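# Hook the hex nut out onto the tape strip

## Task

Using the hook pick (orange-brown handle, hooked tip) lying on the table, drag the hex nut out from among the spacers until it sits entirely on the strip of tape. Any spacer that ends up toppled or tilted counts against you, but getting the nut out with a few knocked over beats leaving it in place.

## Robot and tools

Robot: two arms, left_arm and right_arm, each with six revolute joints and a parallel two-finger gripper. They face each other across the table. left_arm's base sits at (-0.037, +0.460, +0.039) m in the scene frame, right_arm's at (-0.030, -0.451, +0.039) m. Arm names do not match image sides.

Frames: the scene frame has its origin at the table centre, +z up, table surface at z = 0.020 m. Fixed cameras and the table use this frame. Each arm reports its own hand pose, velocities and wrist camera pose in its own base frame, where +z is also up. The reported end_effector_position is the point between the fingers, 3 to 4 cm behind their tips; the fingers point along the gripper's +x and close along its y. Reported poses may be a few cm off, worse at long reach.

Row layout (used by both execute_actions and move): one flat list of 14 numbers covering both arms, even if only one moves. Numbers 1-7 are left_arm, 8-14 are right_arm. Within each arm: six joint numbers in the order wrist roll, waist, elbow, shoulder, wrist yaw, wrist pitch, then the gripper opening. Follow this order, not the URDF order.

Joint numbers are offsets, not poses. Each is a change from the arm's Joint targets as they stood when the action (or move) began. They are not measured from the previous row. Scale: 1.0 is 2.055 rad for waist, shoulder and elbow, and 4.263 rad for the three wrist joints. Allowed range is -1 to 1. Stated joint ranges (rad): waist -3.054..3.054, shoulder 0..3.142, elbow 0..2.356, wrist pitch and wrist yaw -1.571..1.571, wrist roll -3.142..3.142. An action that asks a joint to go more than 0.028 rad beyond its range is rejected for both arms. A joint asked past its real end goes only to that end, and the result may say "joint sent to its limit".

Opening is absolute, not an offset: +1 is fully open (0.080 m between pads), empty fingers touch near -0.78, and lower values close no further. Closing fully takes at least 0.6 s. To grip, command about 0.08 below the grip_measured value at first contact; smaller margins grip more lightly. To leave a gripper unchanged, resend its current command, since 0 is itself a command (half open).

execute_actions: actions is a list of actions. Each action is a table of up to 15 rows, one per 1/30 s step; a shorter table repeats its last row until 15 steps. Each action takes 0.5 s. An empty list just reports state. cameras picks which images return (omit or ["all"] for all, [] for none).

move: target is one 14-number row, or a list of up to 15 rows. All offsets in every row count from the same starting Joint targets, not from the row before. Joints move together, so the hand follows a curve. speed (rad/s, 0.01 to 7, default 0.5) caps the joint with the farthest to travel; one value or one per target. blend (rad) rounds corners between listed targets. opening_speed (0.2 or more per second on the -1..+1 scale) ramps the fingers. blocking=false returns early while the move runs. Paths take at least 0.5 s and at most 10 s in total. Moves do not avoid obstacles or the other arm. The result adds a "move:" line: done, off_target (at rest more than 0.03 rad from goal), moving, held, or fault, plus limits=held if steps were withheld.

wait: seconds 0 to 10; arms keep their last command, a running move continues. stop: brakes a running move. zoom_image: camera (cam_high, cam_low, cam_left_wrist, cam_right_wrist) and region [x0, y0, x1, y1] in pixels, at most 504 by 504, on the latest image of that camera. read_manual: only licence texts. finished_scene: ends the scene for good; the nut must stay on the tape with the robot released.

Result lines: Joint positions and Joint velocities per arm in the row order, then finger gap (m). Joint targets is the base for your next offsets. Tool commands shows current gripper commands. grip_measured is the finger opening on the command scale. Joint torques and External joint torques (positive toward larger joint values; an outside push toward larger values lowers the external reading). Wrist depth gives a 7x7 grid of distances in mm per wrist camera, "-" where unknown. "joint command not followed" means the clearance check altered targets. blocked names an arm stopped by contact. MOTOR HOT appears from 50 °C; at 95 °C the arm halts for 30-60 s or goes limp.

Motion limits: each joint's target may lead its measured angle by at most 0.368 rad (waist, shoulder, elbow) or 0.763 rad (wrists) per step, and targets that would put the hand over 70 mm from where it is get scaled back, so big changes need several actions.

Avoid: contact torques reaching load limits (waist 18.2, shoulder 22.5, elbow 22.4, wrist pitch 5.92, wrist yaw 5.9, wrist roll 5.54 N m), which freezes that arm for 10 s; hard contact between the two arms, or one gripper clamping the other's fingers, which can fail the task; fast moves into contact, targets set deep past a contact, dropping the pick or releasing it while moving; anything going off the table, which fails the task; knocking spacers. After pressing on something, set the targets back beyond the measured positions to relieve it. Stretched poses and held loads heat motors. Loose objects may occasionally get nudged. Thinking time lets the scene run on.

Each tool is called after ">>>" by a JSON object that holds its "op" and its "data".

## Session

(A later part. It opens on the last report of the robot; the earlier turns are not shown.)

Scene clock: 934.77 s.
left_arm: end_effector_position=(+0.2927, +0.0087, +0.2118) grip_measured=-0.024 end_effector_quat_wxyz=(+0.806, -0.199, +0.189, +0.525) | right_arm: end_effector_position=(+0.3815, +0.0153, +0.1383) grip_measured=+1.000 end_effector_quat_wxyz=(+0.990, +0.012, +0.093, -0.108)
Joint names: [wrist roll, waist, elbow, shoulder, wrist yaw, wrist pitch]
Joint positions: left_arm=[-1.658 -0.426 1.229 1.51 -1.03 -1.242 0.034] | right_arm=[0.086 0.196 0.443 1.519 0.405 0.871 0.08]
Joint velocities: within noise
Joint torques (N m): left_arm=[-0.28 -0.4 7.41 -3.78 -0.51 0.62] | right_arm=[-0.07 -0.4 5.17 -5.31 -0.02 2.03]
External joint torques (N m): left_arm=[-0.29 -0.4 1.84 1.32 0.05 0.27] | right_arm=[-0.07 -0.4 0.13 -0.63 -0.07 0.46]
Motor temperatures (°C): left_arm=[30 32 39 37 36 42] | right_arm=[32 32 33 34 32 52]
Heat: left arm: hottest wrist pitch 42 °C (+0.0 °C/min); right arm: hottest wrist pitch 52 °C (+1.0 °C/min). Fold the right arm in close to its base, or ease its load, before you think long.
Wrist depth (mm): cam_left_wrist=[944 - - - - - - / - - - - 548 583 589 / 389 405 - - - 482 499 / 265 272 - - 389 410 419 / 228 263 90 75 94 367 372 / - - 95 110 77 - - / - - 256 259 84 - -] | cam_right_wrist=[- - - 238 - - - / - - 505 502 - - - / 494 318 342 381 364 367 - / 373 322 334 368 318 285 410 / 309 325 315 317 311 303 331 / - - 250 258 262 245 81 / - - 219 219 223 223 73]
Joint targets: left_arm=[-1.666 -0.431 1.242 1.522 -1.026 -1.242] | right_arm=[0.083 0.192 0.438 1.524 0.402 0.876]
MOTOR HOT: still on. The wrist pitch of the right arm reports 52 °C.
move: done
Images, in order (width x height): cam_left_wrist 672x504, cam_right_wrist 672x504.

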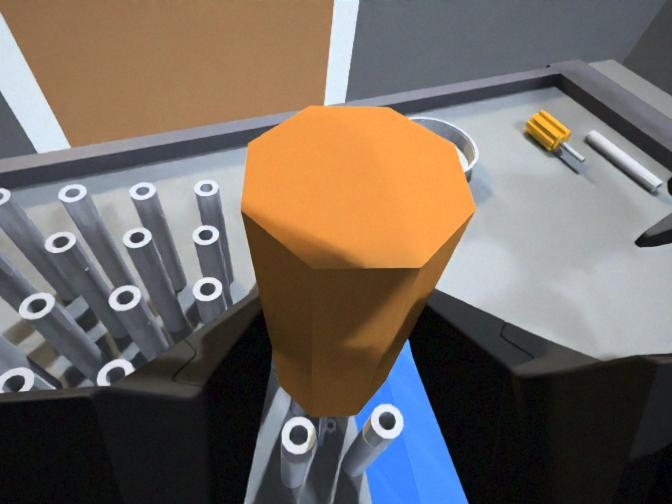

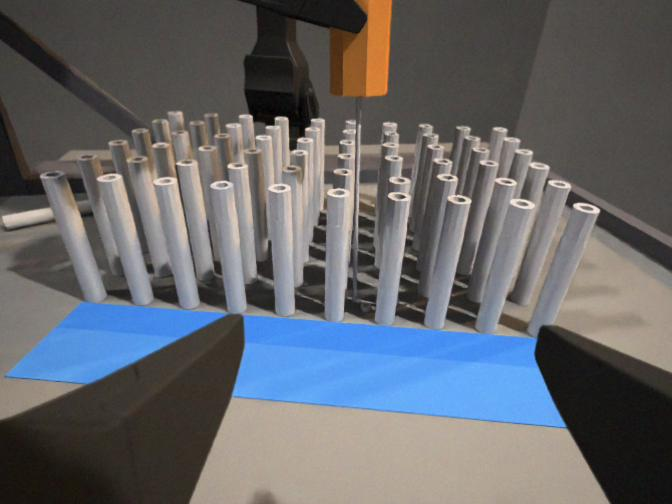

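>>> {"op": "move", "data": {"target": [0,0,0.0037,-0.0001,0,-0.0018,-0.12,0,0,0,0,0,0,1.0], "speed": 0.06, "cameras": ["cam_left_wrist", "cam_right_wrist", "cam_low"]}}

>>> {"op": "zoom_image", "data": {"camera": "cam_right_wrist", "region": [325, 270, 405, 350]}}

>>> {"op": "zoom_image", "data": {"camera": "cam_left_wrist", "region": [290, 400, 370, 480]}}

>>> {"op": "zoom_image", "data": {"camera": "cam_right_wrist", "region": [300, 60, 440, 200]}}

Scene clock: 980.83 s.
left_arm: end_effector_position=(+0.2929, +0.0079, +0.2122) grip_measured=-0.024 end_effector_quat_wxyz=(+0.805, -0.200, +0.191, +0.525) | right_arm: end_effector_position=(+0.3815, +0.0153, +0.1383) grip_measured=+1.000 end_effector_quat_wxyz=(+0.990, +0.012, +0.093, -0.108)
Joint names: [wrist roll, waist, elbow, shoulder, wrist yaw, wrist pitch]
Joint positions: left_arm=[-1.66 -0.428 1.235 1.512 -1.026 -1.247 0.034] | right_arm=[0.086 0.196 0.443 1.519 0.405 0.871 0.08]
Joint velocities: within noise
Joint torques (N m): left_arm=[-0.2 -0.27 7.72 -3.99 -0.64 0.42] | right_arm=[-0.07 -0.38 5.17 -5.31 -0.03 2.03]
External joint torques (N m): left_arm=[-0.21 -0.24 2.11 1.17 -0.08 0.07] | right_arm=[-0.07 -0.37 0.07 -0.59 -0.08 0.43]
Motor temperatures (°C): left_arm=[30 32 40 37 36 41] | right_arm=[32 32 33 34 32 52]
Heat: left arm: hottest wrist pitch 41 °C (-1.0 °C/min); right arm: hottest wrist pitch 52 °C (+0.0 °C/min). Fold the right arm in close to its base, or ease its load, before you think long.
Wrist depth (mm): cam_left_wrist=[940 - - - - - - / - - - - 551 582 580 / 390 408 - - - 481 497 / 263 278 - - 387 409 418 / 240 272 90 75 93 366 373 / - - 95 119 77 - - / - - 255 260 - - -] | cam_right_wrist=[- - - 238 - - - / - - 504 488 - - - / 496 318 341 381 363 367 - / 374 320 332 355 318 285 411 / 309 325 314 318 311 303 331 / - - 249 260 263 245 81 / - - 218 220 222 223 73]
Joint targets: left_arm=[-1.666 -0.431 1.250 1.521 -1.026 -1.249] | right_arm=[0.083 0.192 0.438 1.524 0.402 0.876]
MOTOR HOT: still on. The wrist pitch of the right arm reports 52 °C.
move: done
Images, in order (width x height): cam_low 672x504, cam_left_wrist 672x504, cam_right_wrist 672x504.

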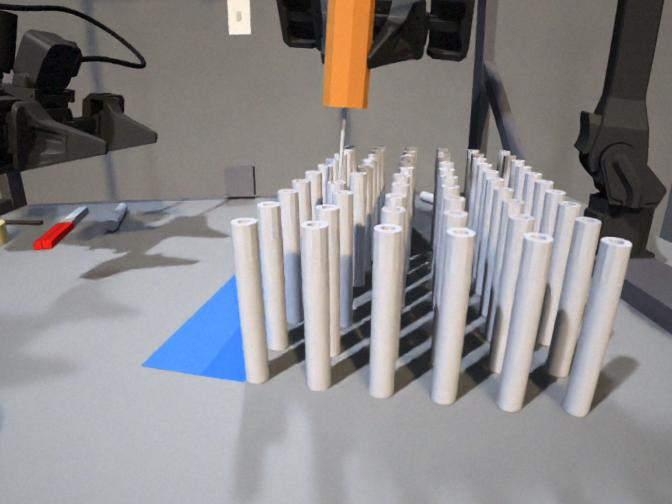

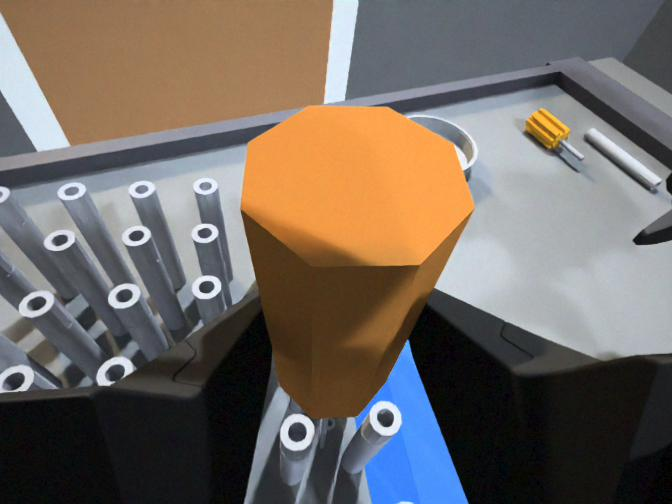

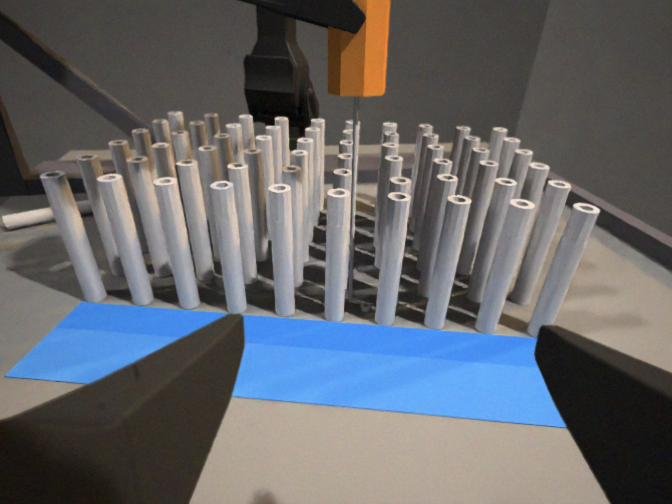

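Scaled by 6.300 from the camera's 672x504 image, which has a finer 960x720 frame.

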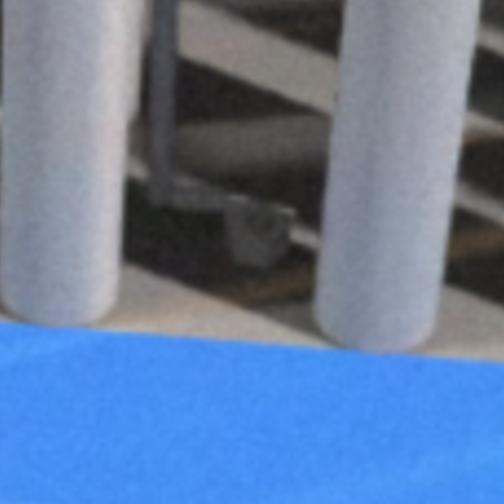

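Scaled by 6.300 from the camera's 672x504 image, which has a finer 960x720 frame.

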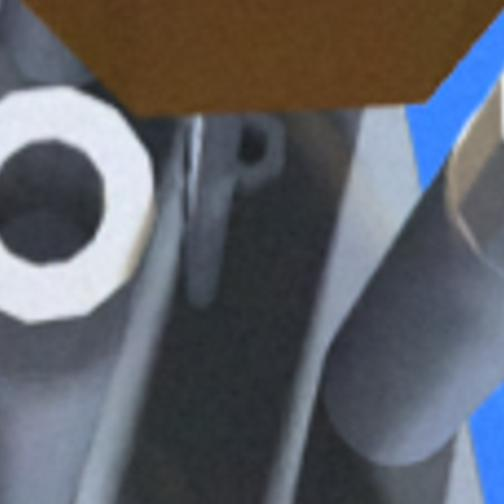

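Scaled by 3.600 from the camera's 672x504 image, which has a finer 960x720 frame.

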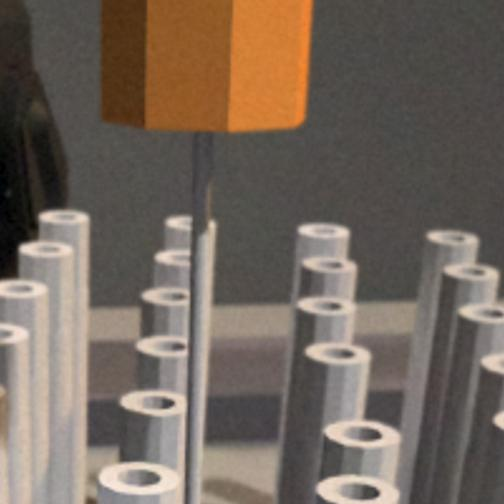

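>>> {"op": "zoom_image", "data": {"camera": "cam_low", "region": [280, 90, 400, 210]}}

Scaled by 4.200 from the camera's 672x504 image, which has a finer 960x720 frame.

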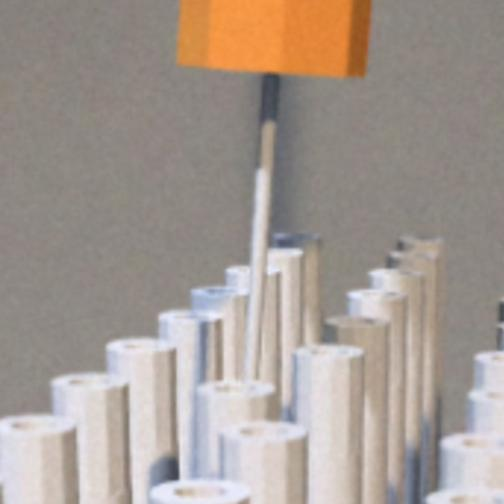

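>>> {"op": "move", "data": {"target": [0.0171,0.0201,-0.0088,-0.0171,0.0073,0.0105,-0.12,0,0,0,0,0,0,1.0], "speed": 0.07, "cameras": ["cam_left_wrist", "cam_right_wrist", "cam_low"]}}

>>> {"op": "zoom_image", "data": {"camera": "cam_right_wrist", "region": [325, 270, 405, 350]}}

>>> {"op": "zoom_image", "data": {"camera": "cam_left_wrist", "region": [290, 400, 370, 480]}}

>>> {"op": "zoom_image", "data": {"camera": "cam_right_wrist", "region": [300, 60, 440, 200]}}

Scene clock: 1032.20 s.
left_arm: end_effector_position=(+0.2958, +0.0148, +0.2129) grip_measured=-0.024 end_effector_quat_wxyz=(+0.802, -0.207, +0.200, +0.524) | right_arm: end_effector_position=(+0.3815, +0.0153, +0.1383) grip_measured=+1.000 end_effector_quat_wxyz=(+0.990, +0.012, +0.093, -0.108)
Joint names: [wrist roll, waist, elbow, shoulder, wrist yaw, wrist pitch]
Joint positions: left_arm=[-1.597 -0.392 1.235 1.497 -0.999 -1.208 0.034] | right_arm=[0.086 0.196 0.443 1.519 0.405 0.871 0.08]
Joint velocities: within noise
Joint torques (N m): left_arm=[0.11 0.2 5.56 -5.98 -0.47 0.91] | right_arm=[-0.06 -0.39 5.18 -5.31 -0.02 2.03]
External joint torques (N m): left_arm=[0.11 0.25 -0.17 -0.83 0.08 0.48] | right_arm=[-0.06 -0.37 0.09 -0.54 -0.07 0.42]
Motor temperatures (°C): left_arm=[30 32 41 35 36 41] | right_arm=[32 32 33 34 32 52]
Heat: left arm: hottest elbow 41 °C (+2.0 °C/min); right arm: hottest wrist pitch 52 °C (+0.0 °C/min). Fold the right arm in close to its base, or ease its load, before you think long.
Wrist depth (mm): cam_left_wrist=[944 - - - - - - / - - - - 533 557 562 / 382 399 - - - 470 488 / 259 283 - - 385 403 414 / 256 220 90 75 94 362 372 / - - 95 109 77 - - / - - 254 259 84 - -] | cam_right_wrist=[- - - 238 - - - / - - 505 447 - - - / 493 317 345 374 365 365 - / 373 319 334 354 318 285 408 / 310 323 317 316 310 302 329 / - - 251 260 263 246 81 / - - 218 220 222 222 73]
Joint targets: left_arm=[-1.593 -0.390 1.232 1.486 -0.995 -1.205] | right_arm=[0.083 0.192 0.438 1.524 0.402 0.876]
MOTOR HOT: still on. The wrist pitch of the right arm reports 52 °C.
move: done
Images, in order (width x height): cam_low 672x504, cam_left_wrist 672x504, cam_right_wrist 672x504.

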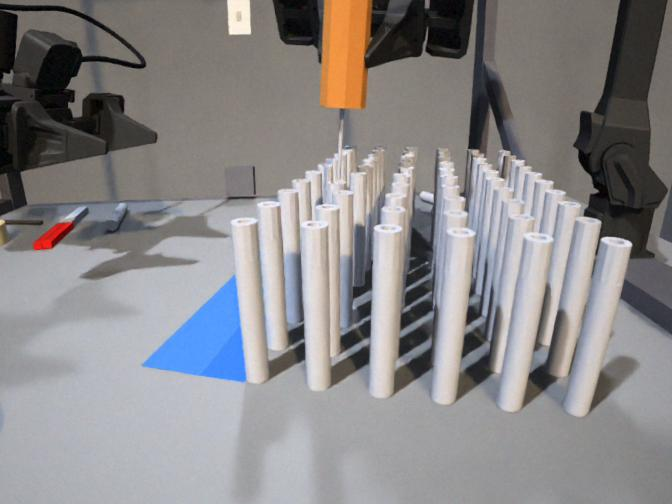

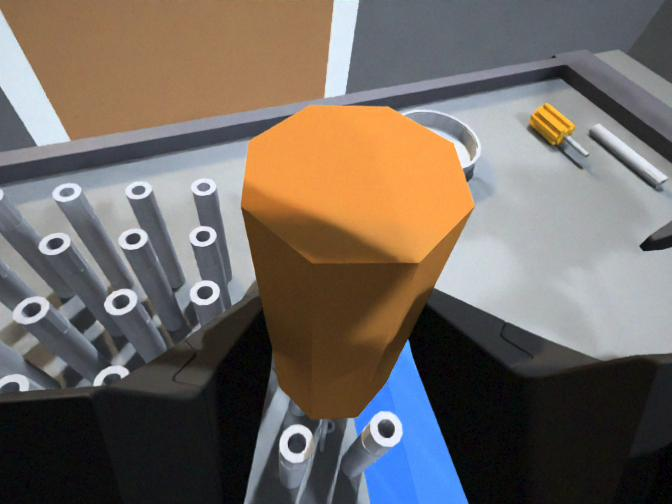

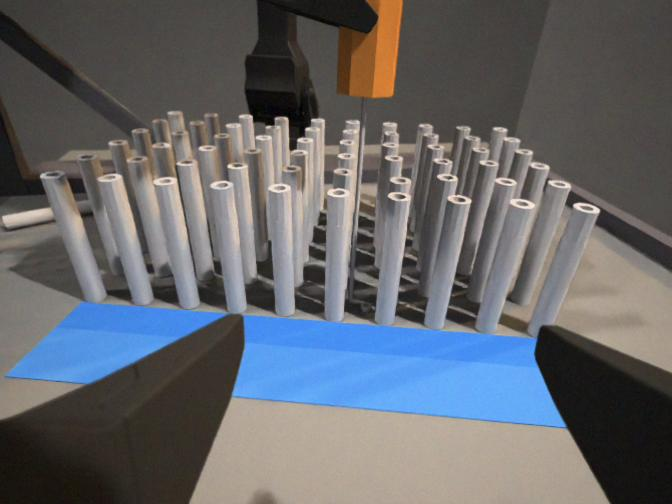

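Scaled by 6.300 from the camera's 672x504 image, which has a finer 960x720 frame.

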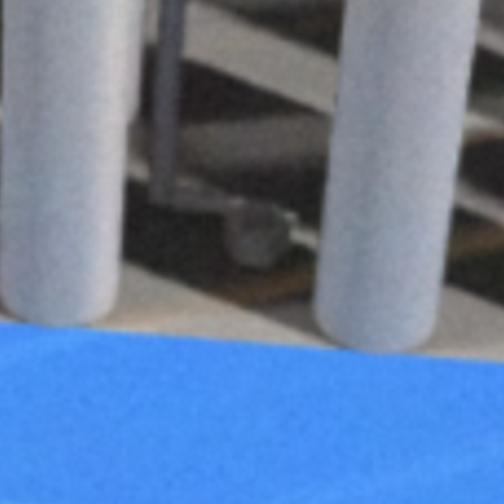

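Scaled by 6.300 from the camera's 672x504 image, which has a finer 960x720 frame.

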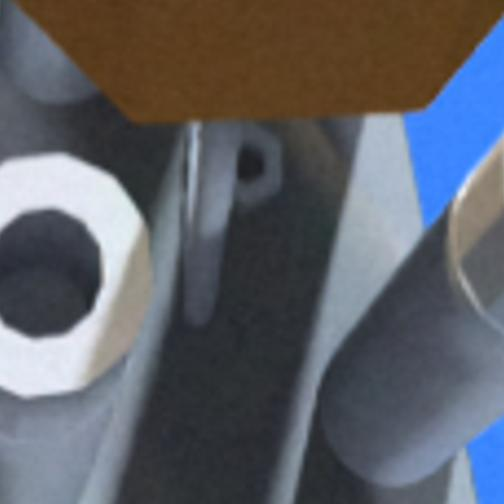

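Scaled by 3.600 from the camera's 672x504 image, which has a finer 960x720 frame.

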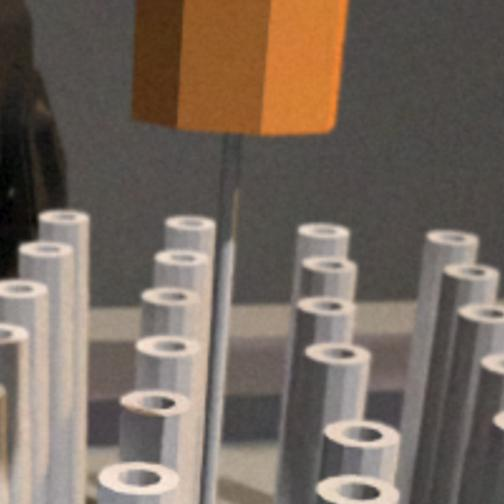

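>>> {"op": "move", "data": {"target": [0.0024,0.0026,0.0285,0.0312,0.0001,0.0026,-0.12,0,0,0,0,0,0,1.0], "speed": 0.05, "cameras": ["cam_left_wrist", "cam_right_wrist"]}}

>>> {"op": "zoom_image", "data": {"camera": "cam_right_wrist", "region": [325, 270, 405, 350]}}

>>> {"op": "zoom_image", "data": {"camera": "cam_left_wrist", "region": [290, 400, 370, 480]}}

>>> {"op": "zoom_image", "data": {"camera": "cam_right_wrist", "region": [300, 60, 440, 200]}}

Scene clock: 1061.13 s.
left_arm: end_effector_position=(+0.3073, +0.0113, +0.2134) grip_measured=-0.024 end_effector_quat_wxyz=(+0.802, -0.210, +0.201, +0.523) | right_arm: end_effector_position=(+0.3815, +0.0153, +0.1383) grip_measured=+1.000 end_effector_quat_wxyz=(+0.990, +0.012, +0.093, -0.108)
Joint names: [wrist roll, waist, elbow, shoulder, wrist yaw, wrist pitch]
Joint positions: left_arm=[-1.585 -0.386 1.277 1.537 -0.994 -1.196 0.034] | right_arm=[0.086 0.196 0.443 1.519 0.405 0.871 0.08]
Joint velocities: within noise
Joint torques (N m): left_arm=[0.07 0.21 7.58 -4.02 -0.65 0.84] | right_arm=[-0.06 -0.39 5.17 -5.31 -0.03 2.02]
External joint torques (N m): left_arm=[0.06 0.24 1.93 1.36 -0.11 0.4] | right_arm=[-0.07 -0.42 0.06 -0.56 -0.07 0.42]
Motor temperatures (°C): left_arm=[30 32 40 37 36 41] | right_arm=[32 32 33 34 32 53]
Heat: left arm: hottest wrist pitch 41 °C (+0.0 °C/min); right arm: hottest wrist pitch 53 °C (+1.0 °C/min). Fold the right arm in close to its base, or ease its load, before you think long.
Wrist depth (mm): cam_left_wrist=[940 - - - - - - / - - - - 529 552 566 / 381 401 - - - 470 485 / 268 274 - - 384 403 410 / 298 222 89 75 94 364 371 / - - 95 109 76 - - / - - 182 264 - - -] | cam_right_wrist=[- - - 226 - - - / - - 504 482 - - - / 491 320 343 375 367 366 - / 374 318 331 354 319 286 410 / 310 325 315 317 309 303 331 / - - 249 259 263 246 81 / - - 219 219 222 222 73]
Joint targets: left_arm=[-1.583 -0.384 1.290 1.550 -0.995 -1.194] | right_arm=[0.083 0.192 0.438 1.524 0.402 0.876]
MOTOR HOT: still on. The wrist pitch of the right arm reports 53 °C.
move: done
Images, in order (width x height): cam_left_wrist 672x504, cam_right_wrist 672x504.

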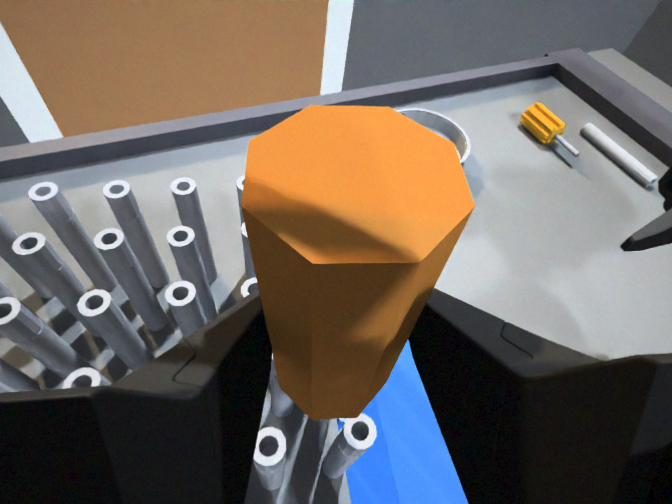

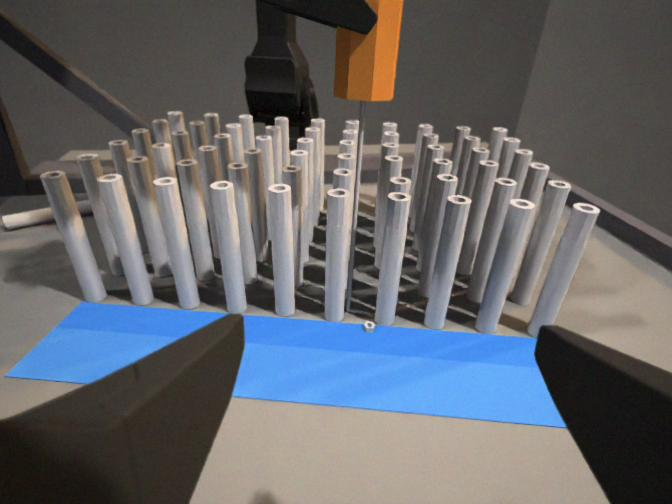

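Scaled by 6.300 from the camera's 672x504 image, which has a finer 960x720 frame.

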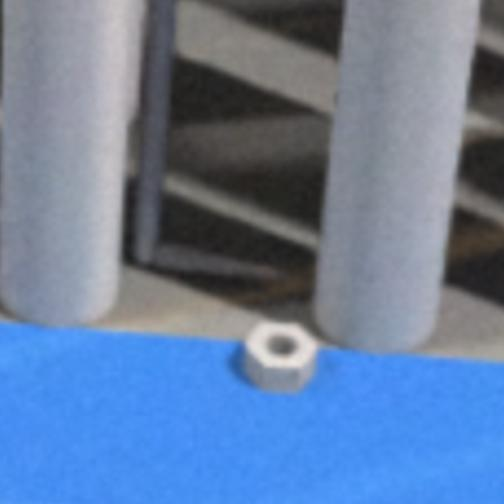

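Scaled by 6.300 from the camera's 672x504 image, which has a finer 960x720 frame.

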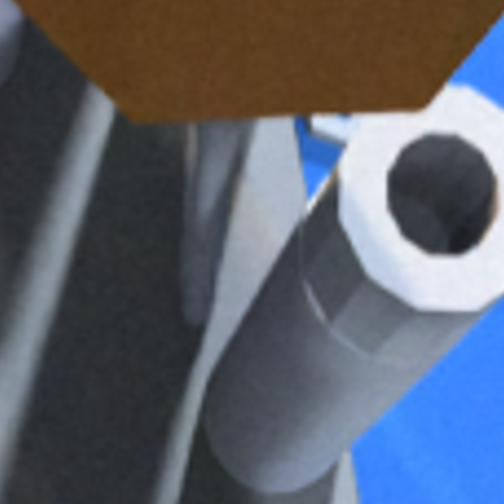

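Scaled by 3.600 from the camera's 672x504 image, which has a finer 960x720 frame.

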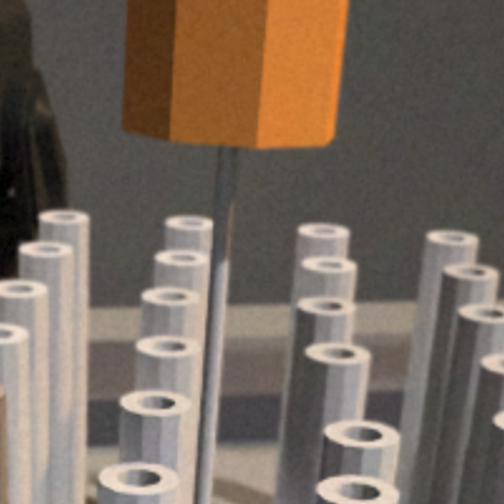

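>>> {"op": "move", "data": {"target": [0.0051,0.0058,0.0141,0.0154,0.0003,0.0049,-0.12,0,0,0,0,0,0,1.0], "speed": 0.035, "cameras": ["cam_left_wrist", "cam_right_wrist"]}}

>>> {"op": "zoom_image", "data": {"camera": "cam_right_wrist", "region": [325, 270, 405, 350]}}

>>> {"op": "zoom_image", "data": {"camera": "cam_right_wrist", "region": [300, 60, 440, 200]}}

Scene clock: 1087.27 s.
left_arm: end_effector_position=(+0.3168, +0.0113, +0.2137) grip_measured=-0.024 end_effector_quat_wxyz=(+0.802, -0.207, +0.201, +0.523) | right_arm: end_effector_position=(+0.3815, +0.0153, +0.1383) grip_measured=+1.000 end_effector_quat_wxyz=(+0.990, +0.012, +0.093, -0.108)
Joint names: [wrist roll, waist, elbow, shoulder, wrist yaw, wrist pitch]
Joint positions: left_arm=[-1.562 -0.374 1.306 1.568 -0.995 -1.179 0.034] | right_arm=[0.086 0.196 0.443 1.519 0.405 0.871 0.08]
Joint velocities: within noise
Joint torques (N m): left_arm=[0.02 0.2 7.54 -4.09 -0.58 1.19] | right_arm=[-0.06 -0.38 5.16 -5.32 -0.02 2.03]
External joint torques (N m): left_arm=[0.02 0.17 1.8 1.68 -0.03 0.74] | right_arm=[-0.06 -0.39 0.04 -0.61 -0.07 0.43]
Motor temperatures (°C): left_arm=[30 32 44 38 36 41] | right_arm=[32 32 33 34 32 53]
Heat: left arm: hottest elbow 44 °C (+3.0 °C/min); right arm: hottest wrist pitch 53 °C (+1.0 °C/min). Fold the right arm in close to its base, or ease its load, before you think long.
Wrist depth (mm): cam_left_wrist=[949 - - - - - - / - - - - 532 556 561 / 382 399 - - - 470 480 / 263 258 - - 383 405 403 / 252 255 89 75 94 364 369 / - - 95 118 76 - - / - - 251 265 - - -] | cam_right_wrist=[- - - 218 - - - / - - 502 481 - - - / 491 320 340 348 367 364 - / 373 316 333 352 301 285 406 / 309 326 317 314 309 304 331 / - - 249 258 262 246 81 / - - 218 220 222 223 73]
Joint targets: left_arm=[-1.561 -0.372 1.319 1.582 -0.994 -1.173] | right_arm=[0.083 0.192 0.438 1.524 0.402 0.876]
MOTOR HOT: still on. The wrist pitch of the right arm reports 53 °C.
move: done
Images, in order (width x height): cam_left_wrist 672x504, cam_right_wrist 672x504.

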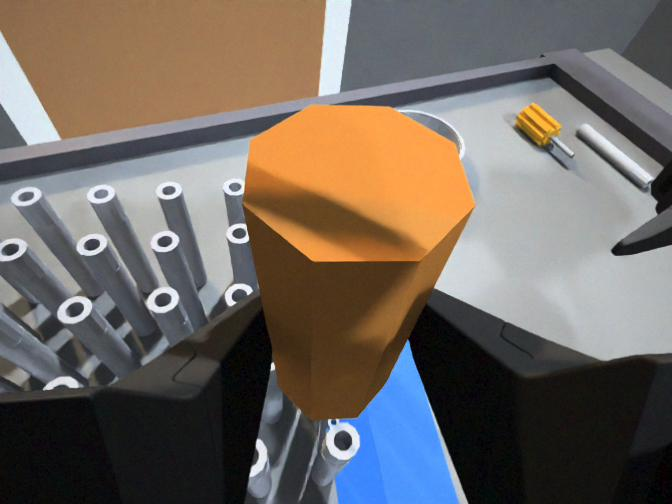

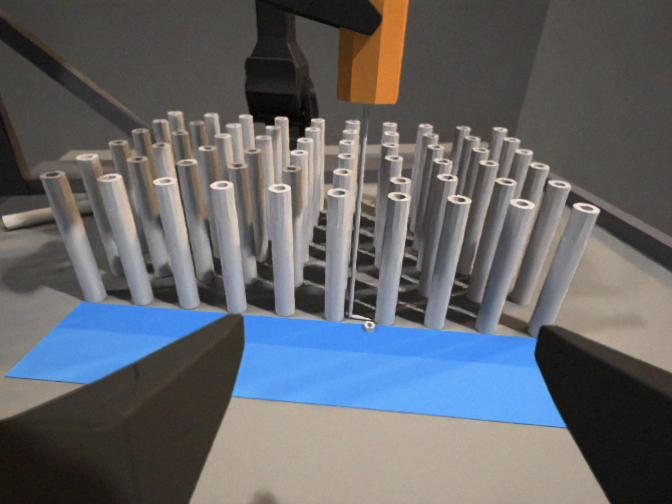

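Scaled by 6.300 from the camera's 672x504 image, which has a finer 960x720 frame.

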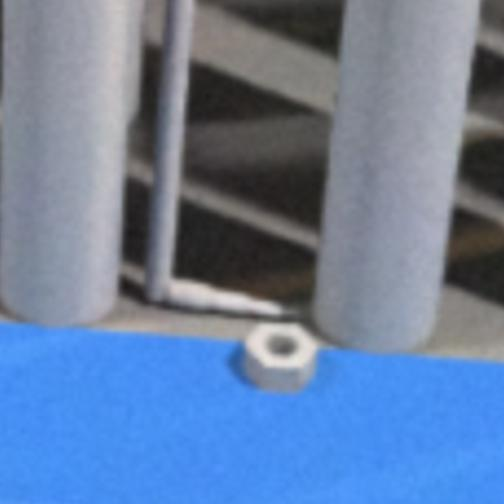

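Scaled by 3.600 from the camera's 672x504 image, which has a finer 960x720 frame.

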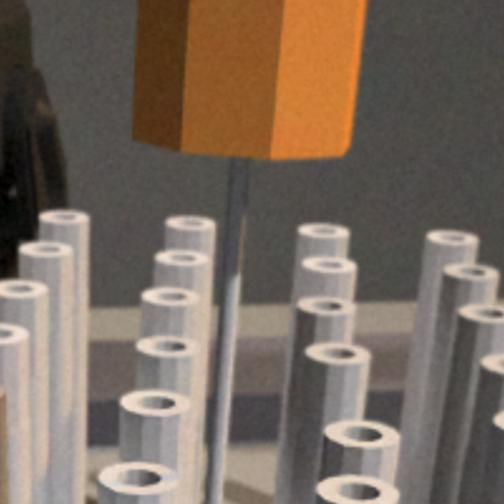

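>>> {"op": "zoom_image", "data": {"camera": "cam_right_wrist", "region": [344, 300, 384, 340]}}

Scaled by 12.600 from the camera's 672x504 image, which has a finer 960x720 frame.

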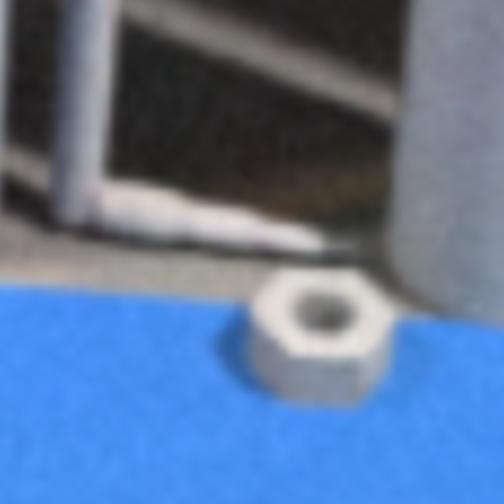

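>>> {"op": "move", "data": {"target": [0.0096,0.0109,0.0318,0.0315,0.0008,0.0079,-0.12,0,0,0,0,0,0,1.0], "speed": 0.04, "cameras": ["cam_left_wrist", "cam_right_wrist"]}}

>>> {"op": "zoom_image", "data": {"camera": "cam_right_wrist", "region": [325, 290, 405, 370]}}

Scene clock: 1110.87 s.
left_arm: end_effector_position=(+0.3377, +0.0105, +0.2144) grip_measured=-0.025 end_effector_quat_wxyz=(+0.802, -0.209, +0.199, +0.522) | right_arm: end_effector_position=(+0.3815, +0.0153, +0.1383) grip_measured=+1.000 end_effector_quat_wxyz=(+0.990, +0.012, +0.093, -0.108)
Joint names: [wrist roll, waist, elbow, shoulder, wrist yaw, wrist pitch]
Joint positions: left_arm=[-1.52 -0.351 1.372 1.632 -0.994 -1.142 0.034] | right_arm=[0.086 0.196 0.443 1.519 0.405 0.871 0.08]
Joint velocities: within noise
Joint torques (N m): left_arm=[-0.02 0.16 7.62 -4.5 -0.5 1.01] | right_arm=[-0.07 -0.39 5.17 -5.3 -0.03 2.03]
External joint torques (N m): left_arm=[-0.03 0.14 1.86 1.72 0.04 0.5] | right_arm=[-0.07 -0.39 0.06 -0.55 -0.08 0.42]
Motor temperatures (°C): left_arm=[30 32 43 36 36 41] | right_arm=[32 32 33 34 32 53]
Heat: left arm: hottest elbow 43 °C (+3.0 °C/min); right arm: hottest wrist pitch 53 °C (+0.0 °C/min). Fold the right arm in close to its base, or ease its load, before you think long.
Wrist depth (mm): cam_left_wrist=[951 - - - - - - / - - - - 534 563 560 / 382 400 - - - 470 469 / 255 284 - - 385 403 396 / 254 264 91 75 94 366 372 / - - 95 118 76 - - / - - 256 266 - - -] | cam_right_wrist=[- - - 200 - - - / - - 514 439 - - - / 491 319 343 375 367 368 - / 374 319 333 338 300 285 410 / 310 325 315 316 309 303 329 / - - 250 259 262 246 81 / - - 218 221 222 222 73]
Joint targets: left_arm=[-1.520 -0.350 1.385 1.647 -0.990 -1.139] | right_arm=[0.083 0.192 0.438 1.524 0.402 0.876]
MOTOR HOT: still on. The wrist pitch of the right arm reports 53 °C.
move: done
Images, in order (width x height): cam_left_wrist 672x504, cam_right_wrist 672x504.

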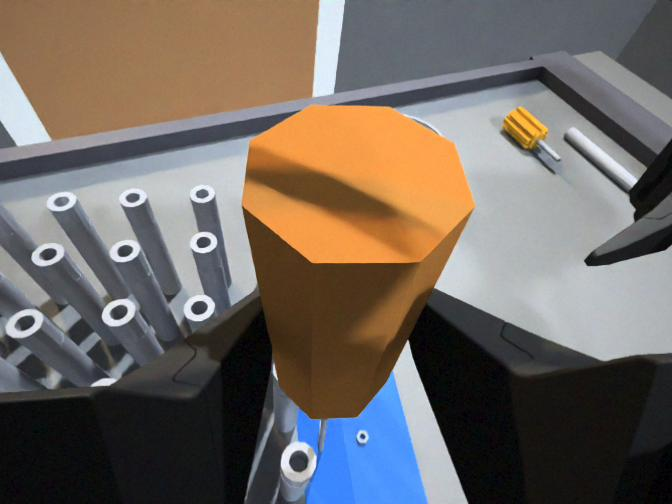

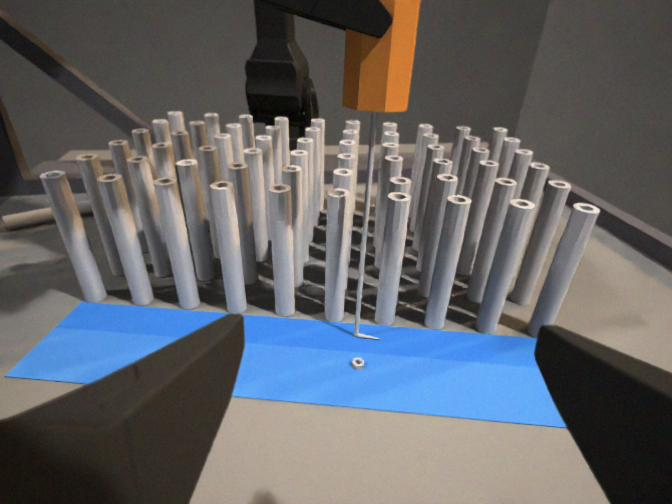

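Scaled by 6.300 from the camera's 672x504 image, which has a finer 960x720 frame.

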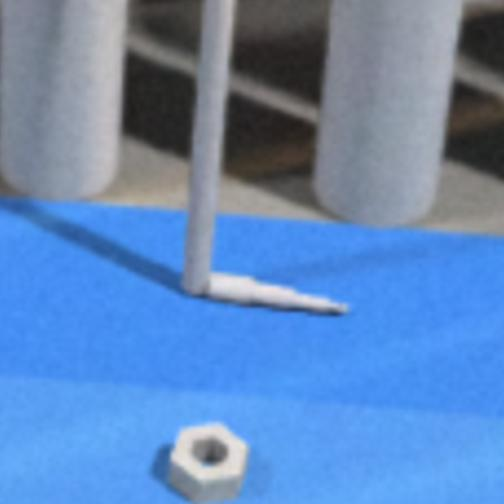

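>>> {"op": "move", "data": {"target": [0.0,0.0,0.1044,0.0072,0.0,-0.0478,-0.12,0,0,0,0,0,0,1.0], "speed": 0.25, "cameras": ["cam_high", "cam_right_wrist", "cam_low"]}}

Scene clock: 1187.50 s.
left_arm: end_effector_position=(+0.3381, +0.0097, +0.2605) grip_measured=-0.025 end_effector_quat_wxyz=(+0.801, -0.207, +0.205, +0.523) | right_arm: end_effector_position=(+0.3815, +0.0153, +0.1383) grip_measured=+1.000 end_effector_quat_wxyz=(+0.990, +0.012, +0.093, -0.108)
Joint names: [wrist roll, waist, elbow, shoulder, wrist yaw, wrist pitch]
Joint positions: left_arm=[-1.52 -0.351 1.583 1.652 -0.986 -1.341 0.034] | right_arm=[0.086 0.196 0.443 1.519 0.405 0.871 0.08]
Joint velocities: within noise
Joint torques (N m): left_arm=[-0.03 0.18 7.97 -5.19 -0.81 0.64] | right_arm=[-0.07 -0.38 5.17 -5.28 -0.03 2.03]
External joint torques (N m): left_arm=[-0.04 0.18 2.3 1.07 -0.26 0.14] | right_arm=[-0.07 -0.38 0.07 -0.56 -0.08 0.44]
Motor temperatures (°C): left_arm=[30 32 46 37 36 41] | right_arm=[32 32 33 34 32 53]
Heat: left arm: hottest elbow 46 °C (+1.0 °C/min); right arm: hottest wrist pitch 53 °C (+0.0 °C/min). Fold the right arm in close to its base, or ease its load, before you think long.
Wrist depth (mm): cam_left_wrist=[947 - - - - - - / - - - - 602 615 677 / - 443 - - - 525 541 / 390 318 - - 436 464 252 / 336 291 89 75 - 408 421 / - - 95 109 77 - - / - - 298 308 - - -] | cam_right_wrist=[- - - - - - - / - - 506 - - - - / 488 319 341 336 367 369 - / 374 317 334 353 303 284 407 / 310 325 316 318 309 304 329 / - - 250 259 262 246 81 / - - 218 220 221 223 73]
Joint targets: left_arm=[-1.520 -0.350 1.599 1.662 -0.990 -1.343] | right_arm=[0.083 0.192 0.438 1.524 0.402 0.876]
MOTOR HOT: still on. The wrist pitch of the right arm reports 53 °C.
move: done
Images, in order (width x height): cam_high 672x504, cam_low 672x504, cam_right_wrist 672x504.

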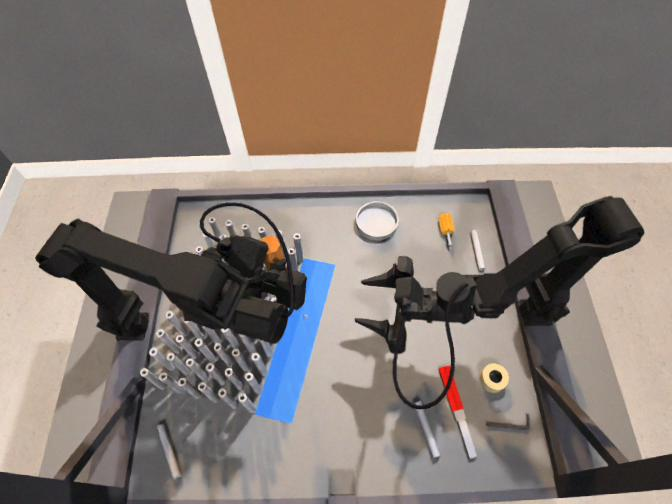

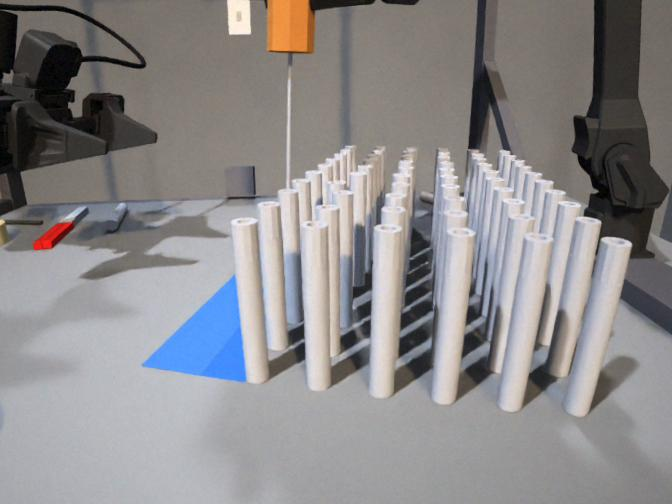

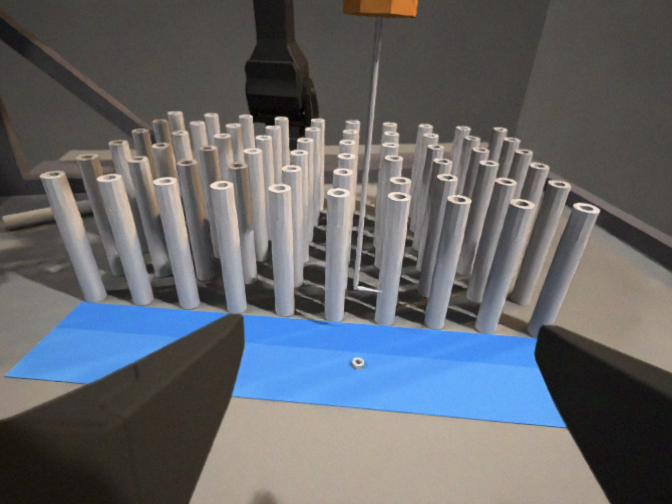

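>>> {"op": "move", "data": {"target": [-0.1267,0.1134,0.3119,0.1640,0.1098,-0.0361,-0.12,-0.0195,0.3445,-0.0915,-0.3036,-0.0943,-0.1117,1.0], "speed": 0.5, "cameras": ["cam_high", "cam_low", "cam_left_wrist"]}}

Scene clock: 1263.50 s.
left_arm: end_effector_position=(+0.4176, +0.0262, +0.2720) grip_measured=-0.024 end_effector_quat_wxyz=(+0.568, -0.582, +0.151, +0.562) | right_arm: end_effector_position=(+0.1879, +0.2340, +0.1564) grip_measured=+1.000 end_effector_quat_wxyz=(+0.895, -0.053, +0.114, +0.428)
Joint names: [wrist roll, waist, elbow, shoulder, wrist yaw, wrist pitch]
Joint positions: left_arm=[-2.054 -0.117 2.224 1.987 -0.521 -1.496 0.034] | right_arm=[0.003 0.896 0.256 0.908 0.004 0.401 0.08]
Joint velocities: within noise
Joint torques (N m): left_arm=[-0.2 0.05 7.6 -7.08 -0.43 0.93] | right_arm=[-0.07 0.37 6.48 -3.51 -0.09 1.71]
External joint torques (N m): left_arm=[-0.22 0.1 2.24 1.28 -0.1 0.2] | right_arm=[-0.07 0.37 0.08 -1.59 -0.09 0.06]
Motor temperatures (°C): left_arm=[30 32 43 37 36 40] | right_arm=[32 32 33 34 32 53]
Heat: left arm: hottest elbow 43 °C (-1.0 °C/min); right arm: hottest wrist pitch 53 °C (+0.0 °C/min). Fold the right arm in close to its base, or ease its load, before you think long.
Wrist depth (mm): cam_left_wrist=[233 284 348 395 451 - - / 278 300 341 385 474 542 - / 278 304 - - - 559 - / 284 306 - - 491 555 - / 284 305 89 75 94 544 - / - - 95 107 77 - - / - - 365 402 - - -] | cam_right_wrist=[691 778 881 - - - - / 742 849 954 - - - - / 793 901 - - - - 589 / 857 - - - - 402 429 / 916 - - - 330 333 338 / - - 262 272 274 258 81 / - - 226 233 228 235 73]
Joint targets: left_arm=[-2.061 -0.117 2.240 1.999 -0.522 -1.497] | right_arm=[0.000 0.900 0.250 0.900 0.000 0.400]
MOTOR HOT: still on. The wrist pitch of the right arm reports 53 °C.
move: done
Images, in order (width x height): cam_high 672x504, cam_low 672x504, cam_left_wrist 672x504.

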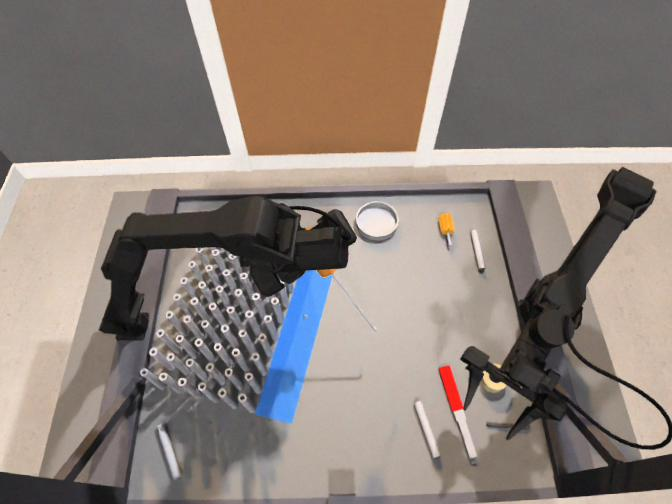

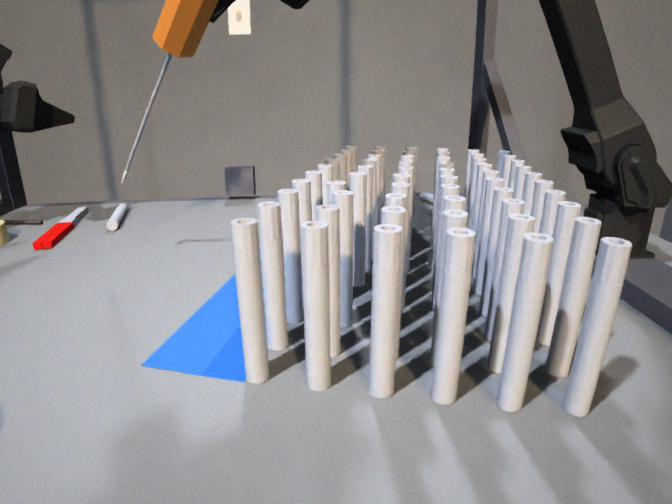

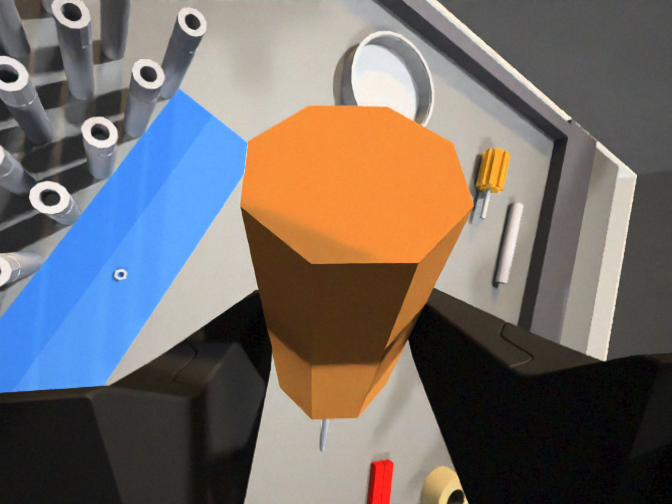

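>>> {"op": "move", "data": {"target": [-0.1900,0.1721,-0.2107,0.1163,0.1639,0.2108,-0.12,0,0,0,0,0,0,1.0], "speed": 0.6, "cameras": ["cam_high", "cam_low", "cam_left_wrist"]}}

>>> {"op": "zoom_image", "data": {"camera": "cam_low", "region": [0, 60, 240, 300]}}

Scene clock: 1270.93 s.
left_arm: end_effector_position=(+0.5345, +0.1026, +0.0843) grip_measured=-0.024 end_effector_quat_wxyz=(-0.023, +0.878, -0.038, -0.476) | right_arm: end_effector_position=(+0.1878, +0.2340, +0.1563) grip_measured=+1.000 end_effector_quat_wxyz=(+0.895, -0.053, +0.114, +0.428)
Joint names: [wrist roll, waist, elbow, shoulder, wrist yaw, wrist pitch]
Joint positions: left_arm=[-2.864 0.237 1.814 2.23 0.172 -0.601 0.034] | right_arm=[0.003 0.896 0.256 0.908 0.003 0.4 0.08]
Joint velocities: within noise
Joint torques (N m): left_arm=[-0.24 -0.04 5.69 -9.72 0.24 1.58] | right_arm=[-0.07 0.45 6.5 -3.49 -0.09 1.7]
External joint torques (N m): left_arm=[-0.24 -0.04 -0.51 1.02 0.16 0.53] | right_arm=[-0.07 0.46 0.13 -1.62 -0.1 0.06]
Motor temperatures (°C): left_arm=[30 32 43 39 36 40] | right_arm=[32 32 34 34 32 53]
Heat: left arm: hottest elbow 43 °C (+0.0 °C/min); right arm: hottest wrist pitch 53 °C (+0.0 °C/min). Fold the right arm in close to its base, or ease its load, before you think long.
Wrist depth (mm): cam_left_wrist=[105 106 105 106 - 111 - / 121 121 120 117 127 - 131 / 148 145 - - - - - / 175 179 - - 200 195 - / 225 217 90 75 93 244 - / - - 95 107 76 - - / - - 375 - - - -] | cam_right_wrist=[698 783 898 - - - - / 747 836 957 - - - - / 797 900 - - - - 582 / 845 - - - - 400 426 / 926 - - - 329 334 337 / - - 262 274 274 258 81 / - - 226 234 228 235 73]
Joint targets: left_arm=[-2.870 0.237 1.807 2.238 0.177 -0.598] | right_arm=[0.000 0.900 0.250 0.900 0.000 0.400]
MOTOR HOT: still on. The wrist pitch of the right arm reports 53 °C.
move: done
Images, in order (width x height): cam_high 672x504, cam_low 672x504, cam_left_wrist 672x504.

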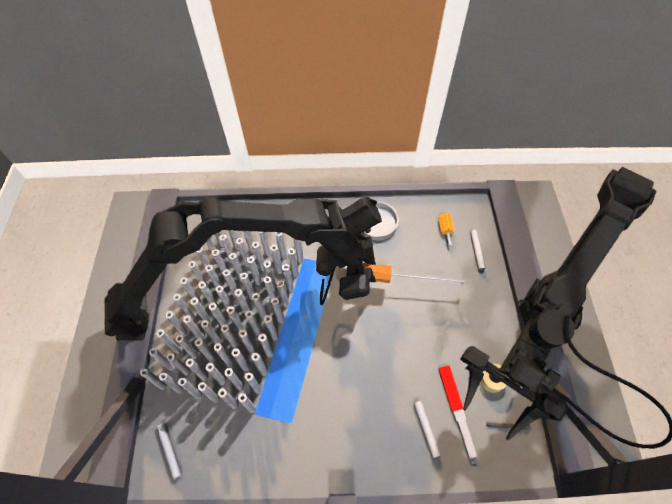

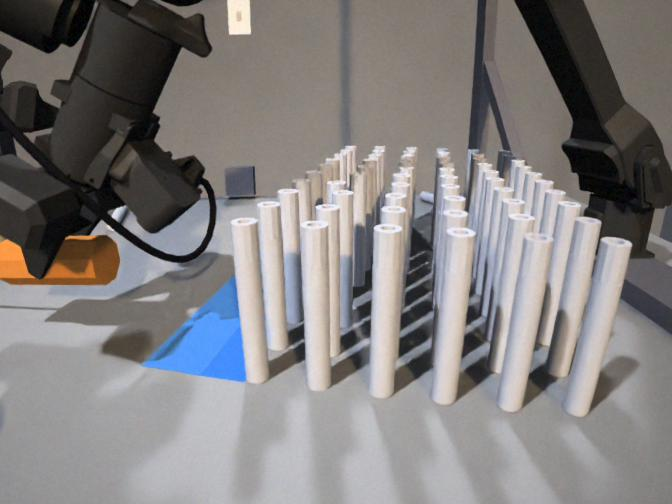

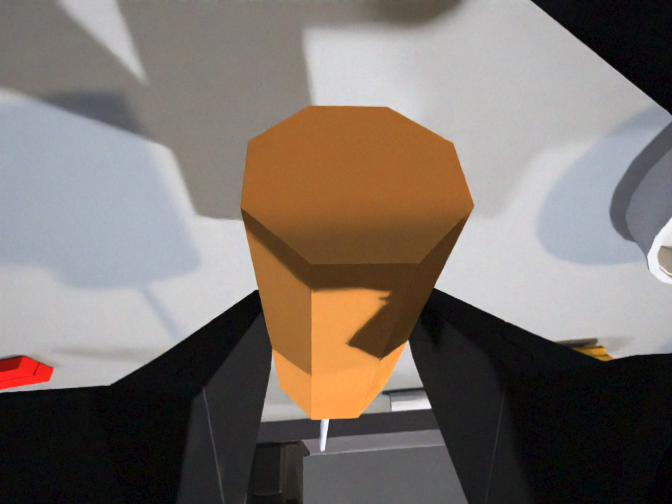

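Scaled by 2.100 from the camera's 672x504 image, which has a finer 960x720 frame.

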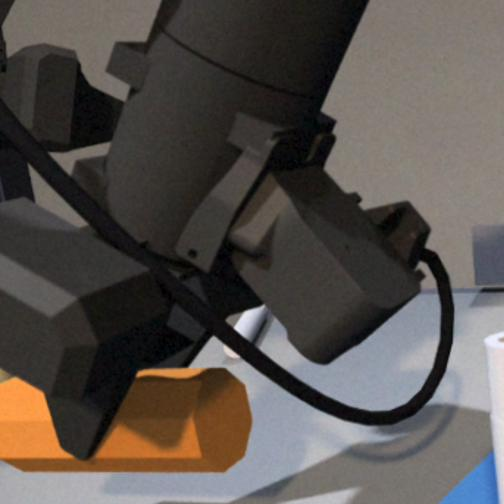

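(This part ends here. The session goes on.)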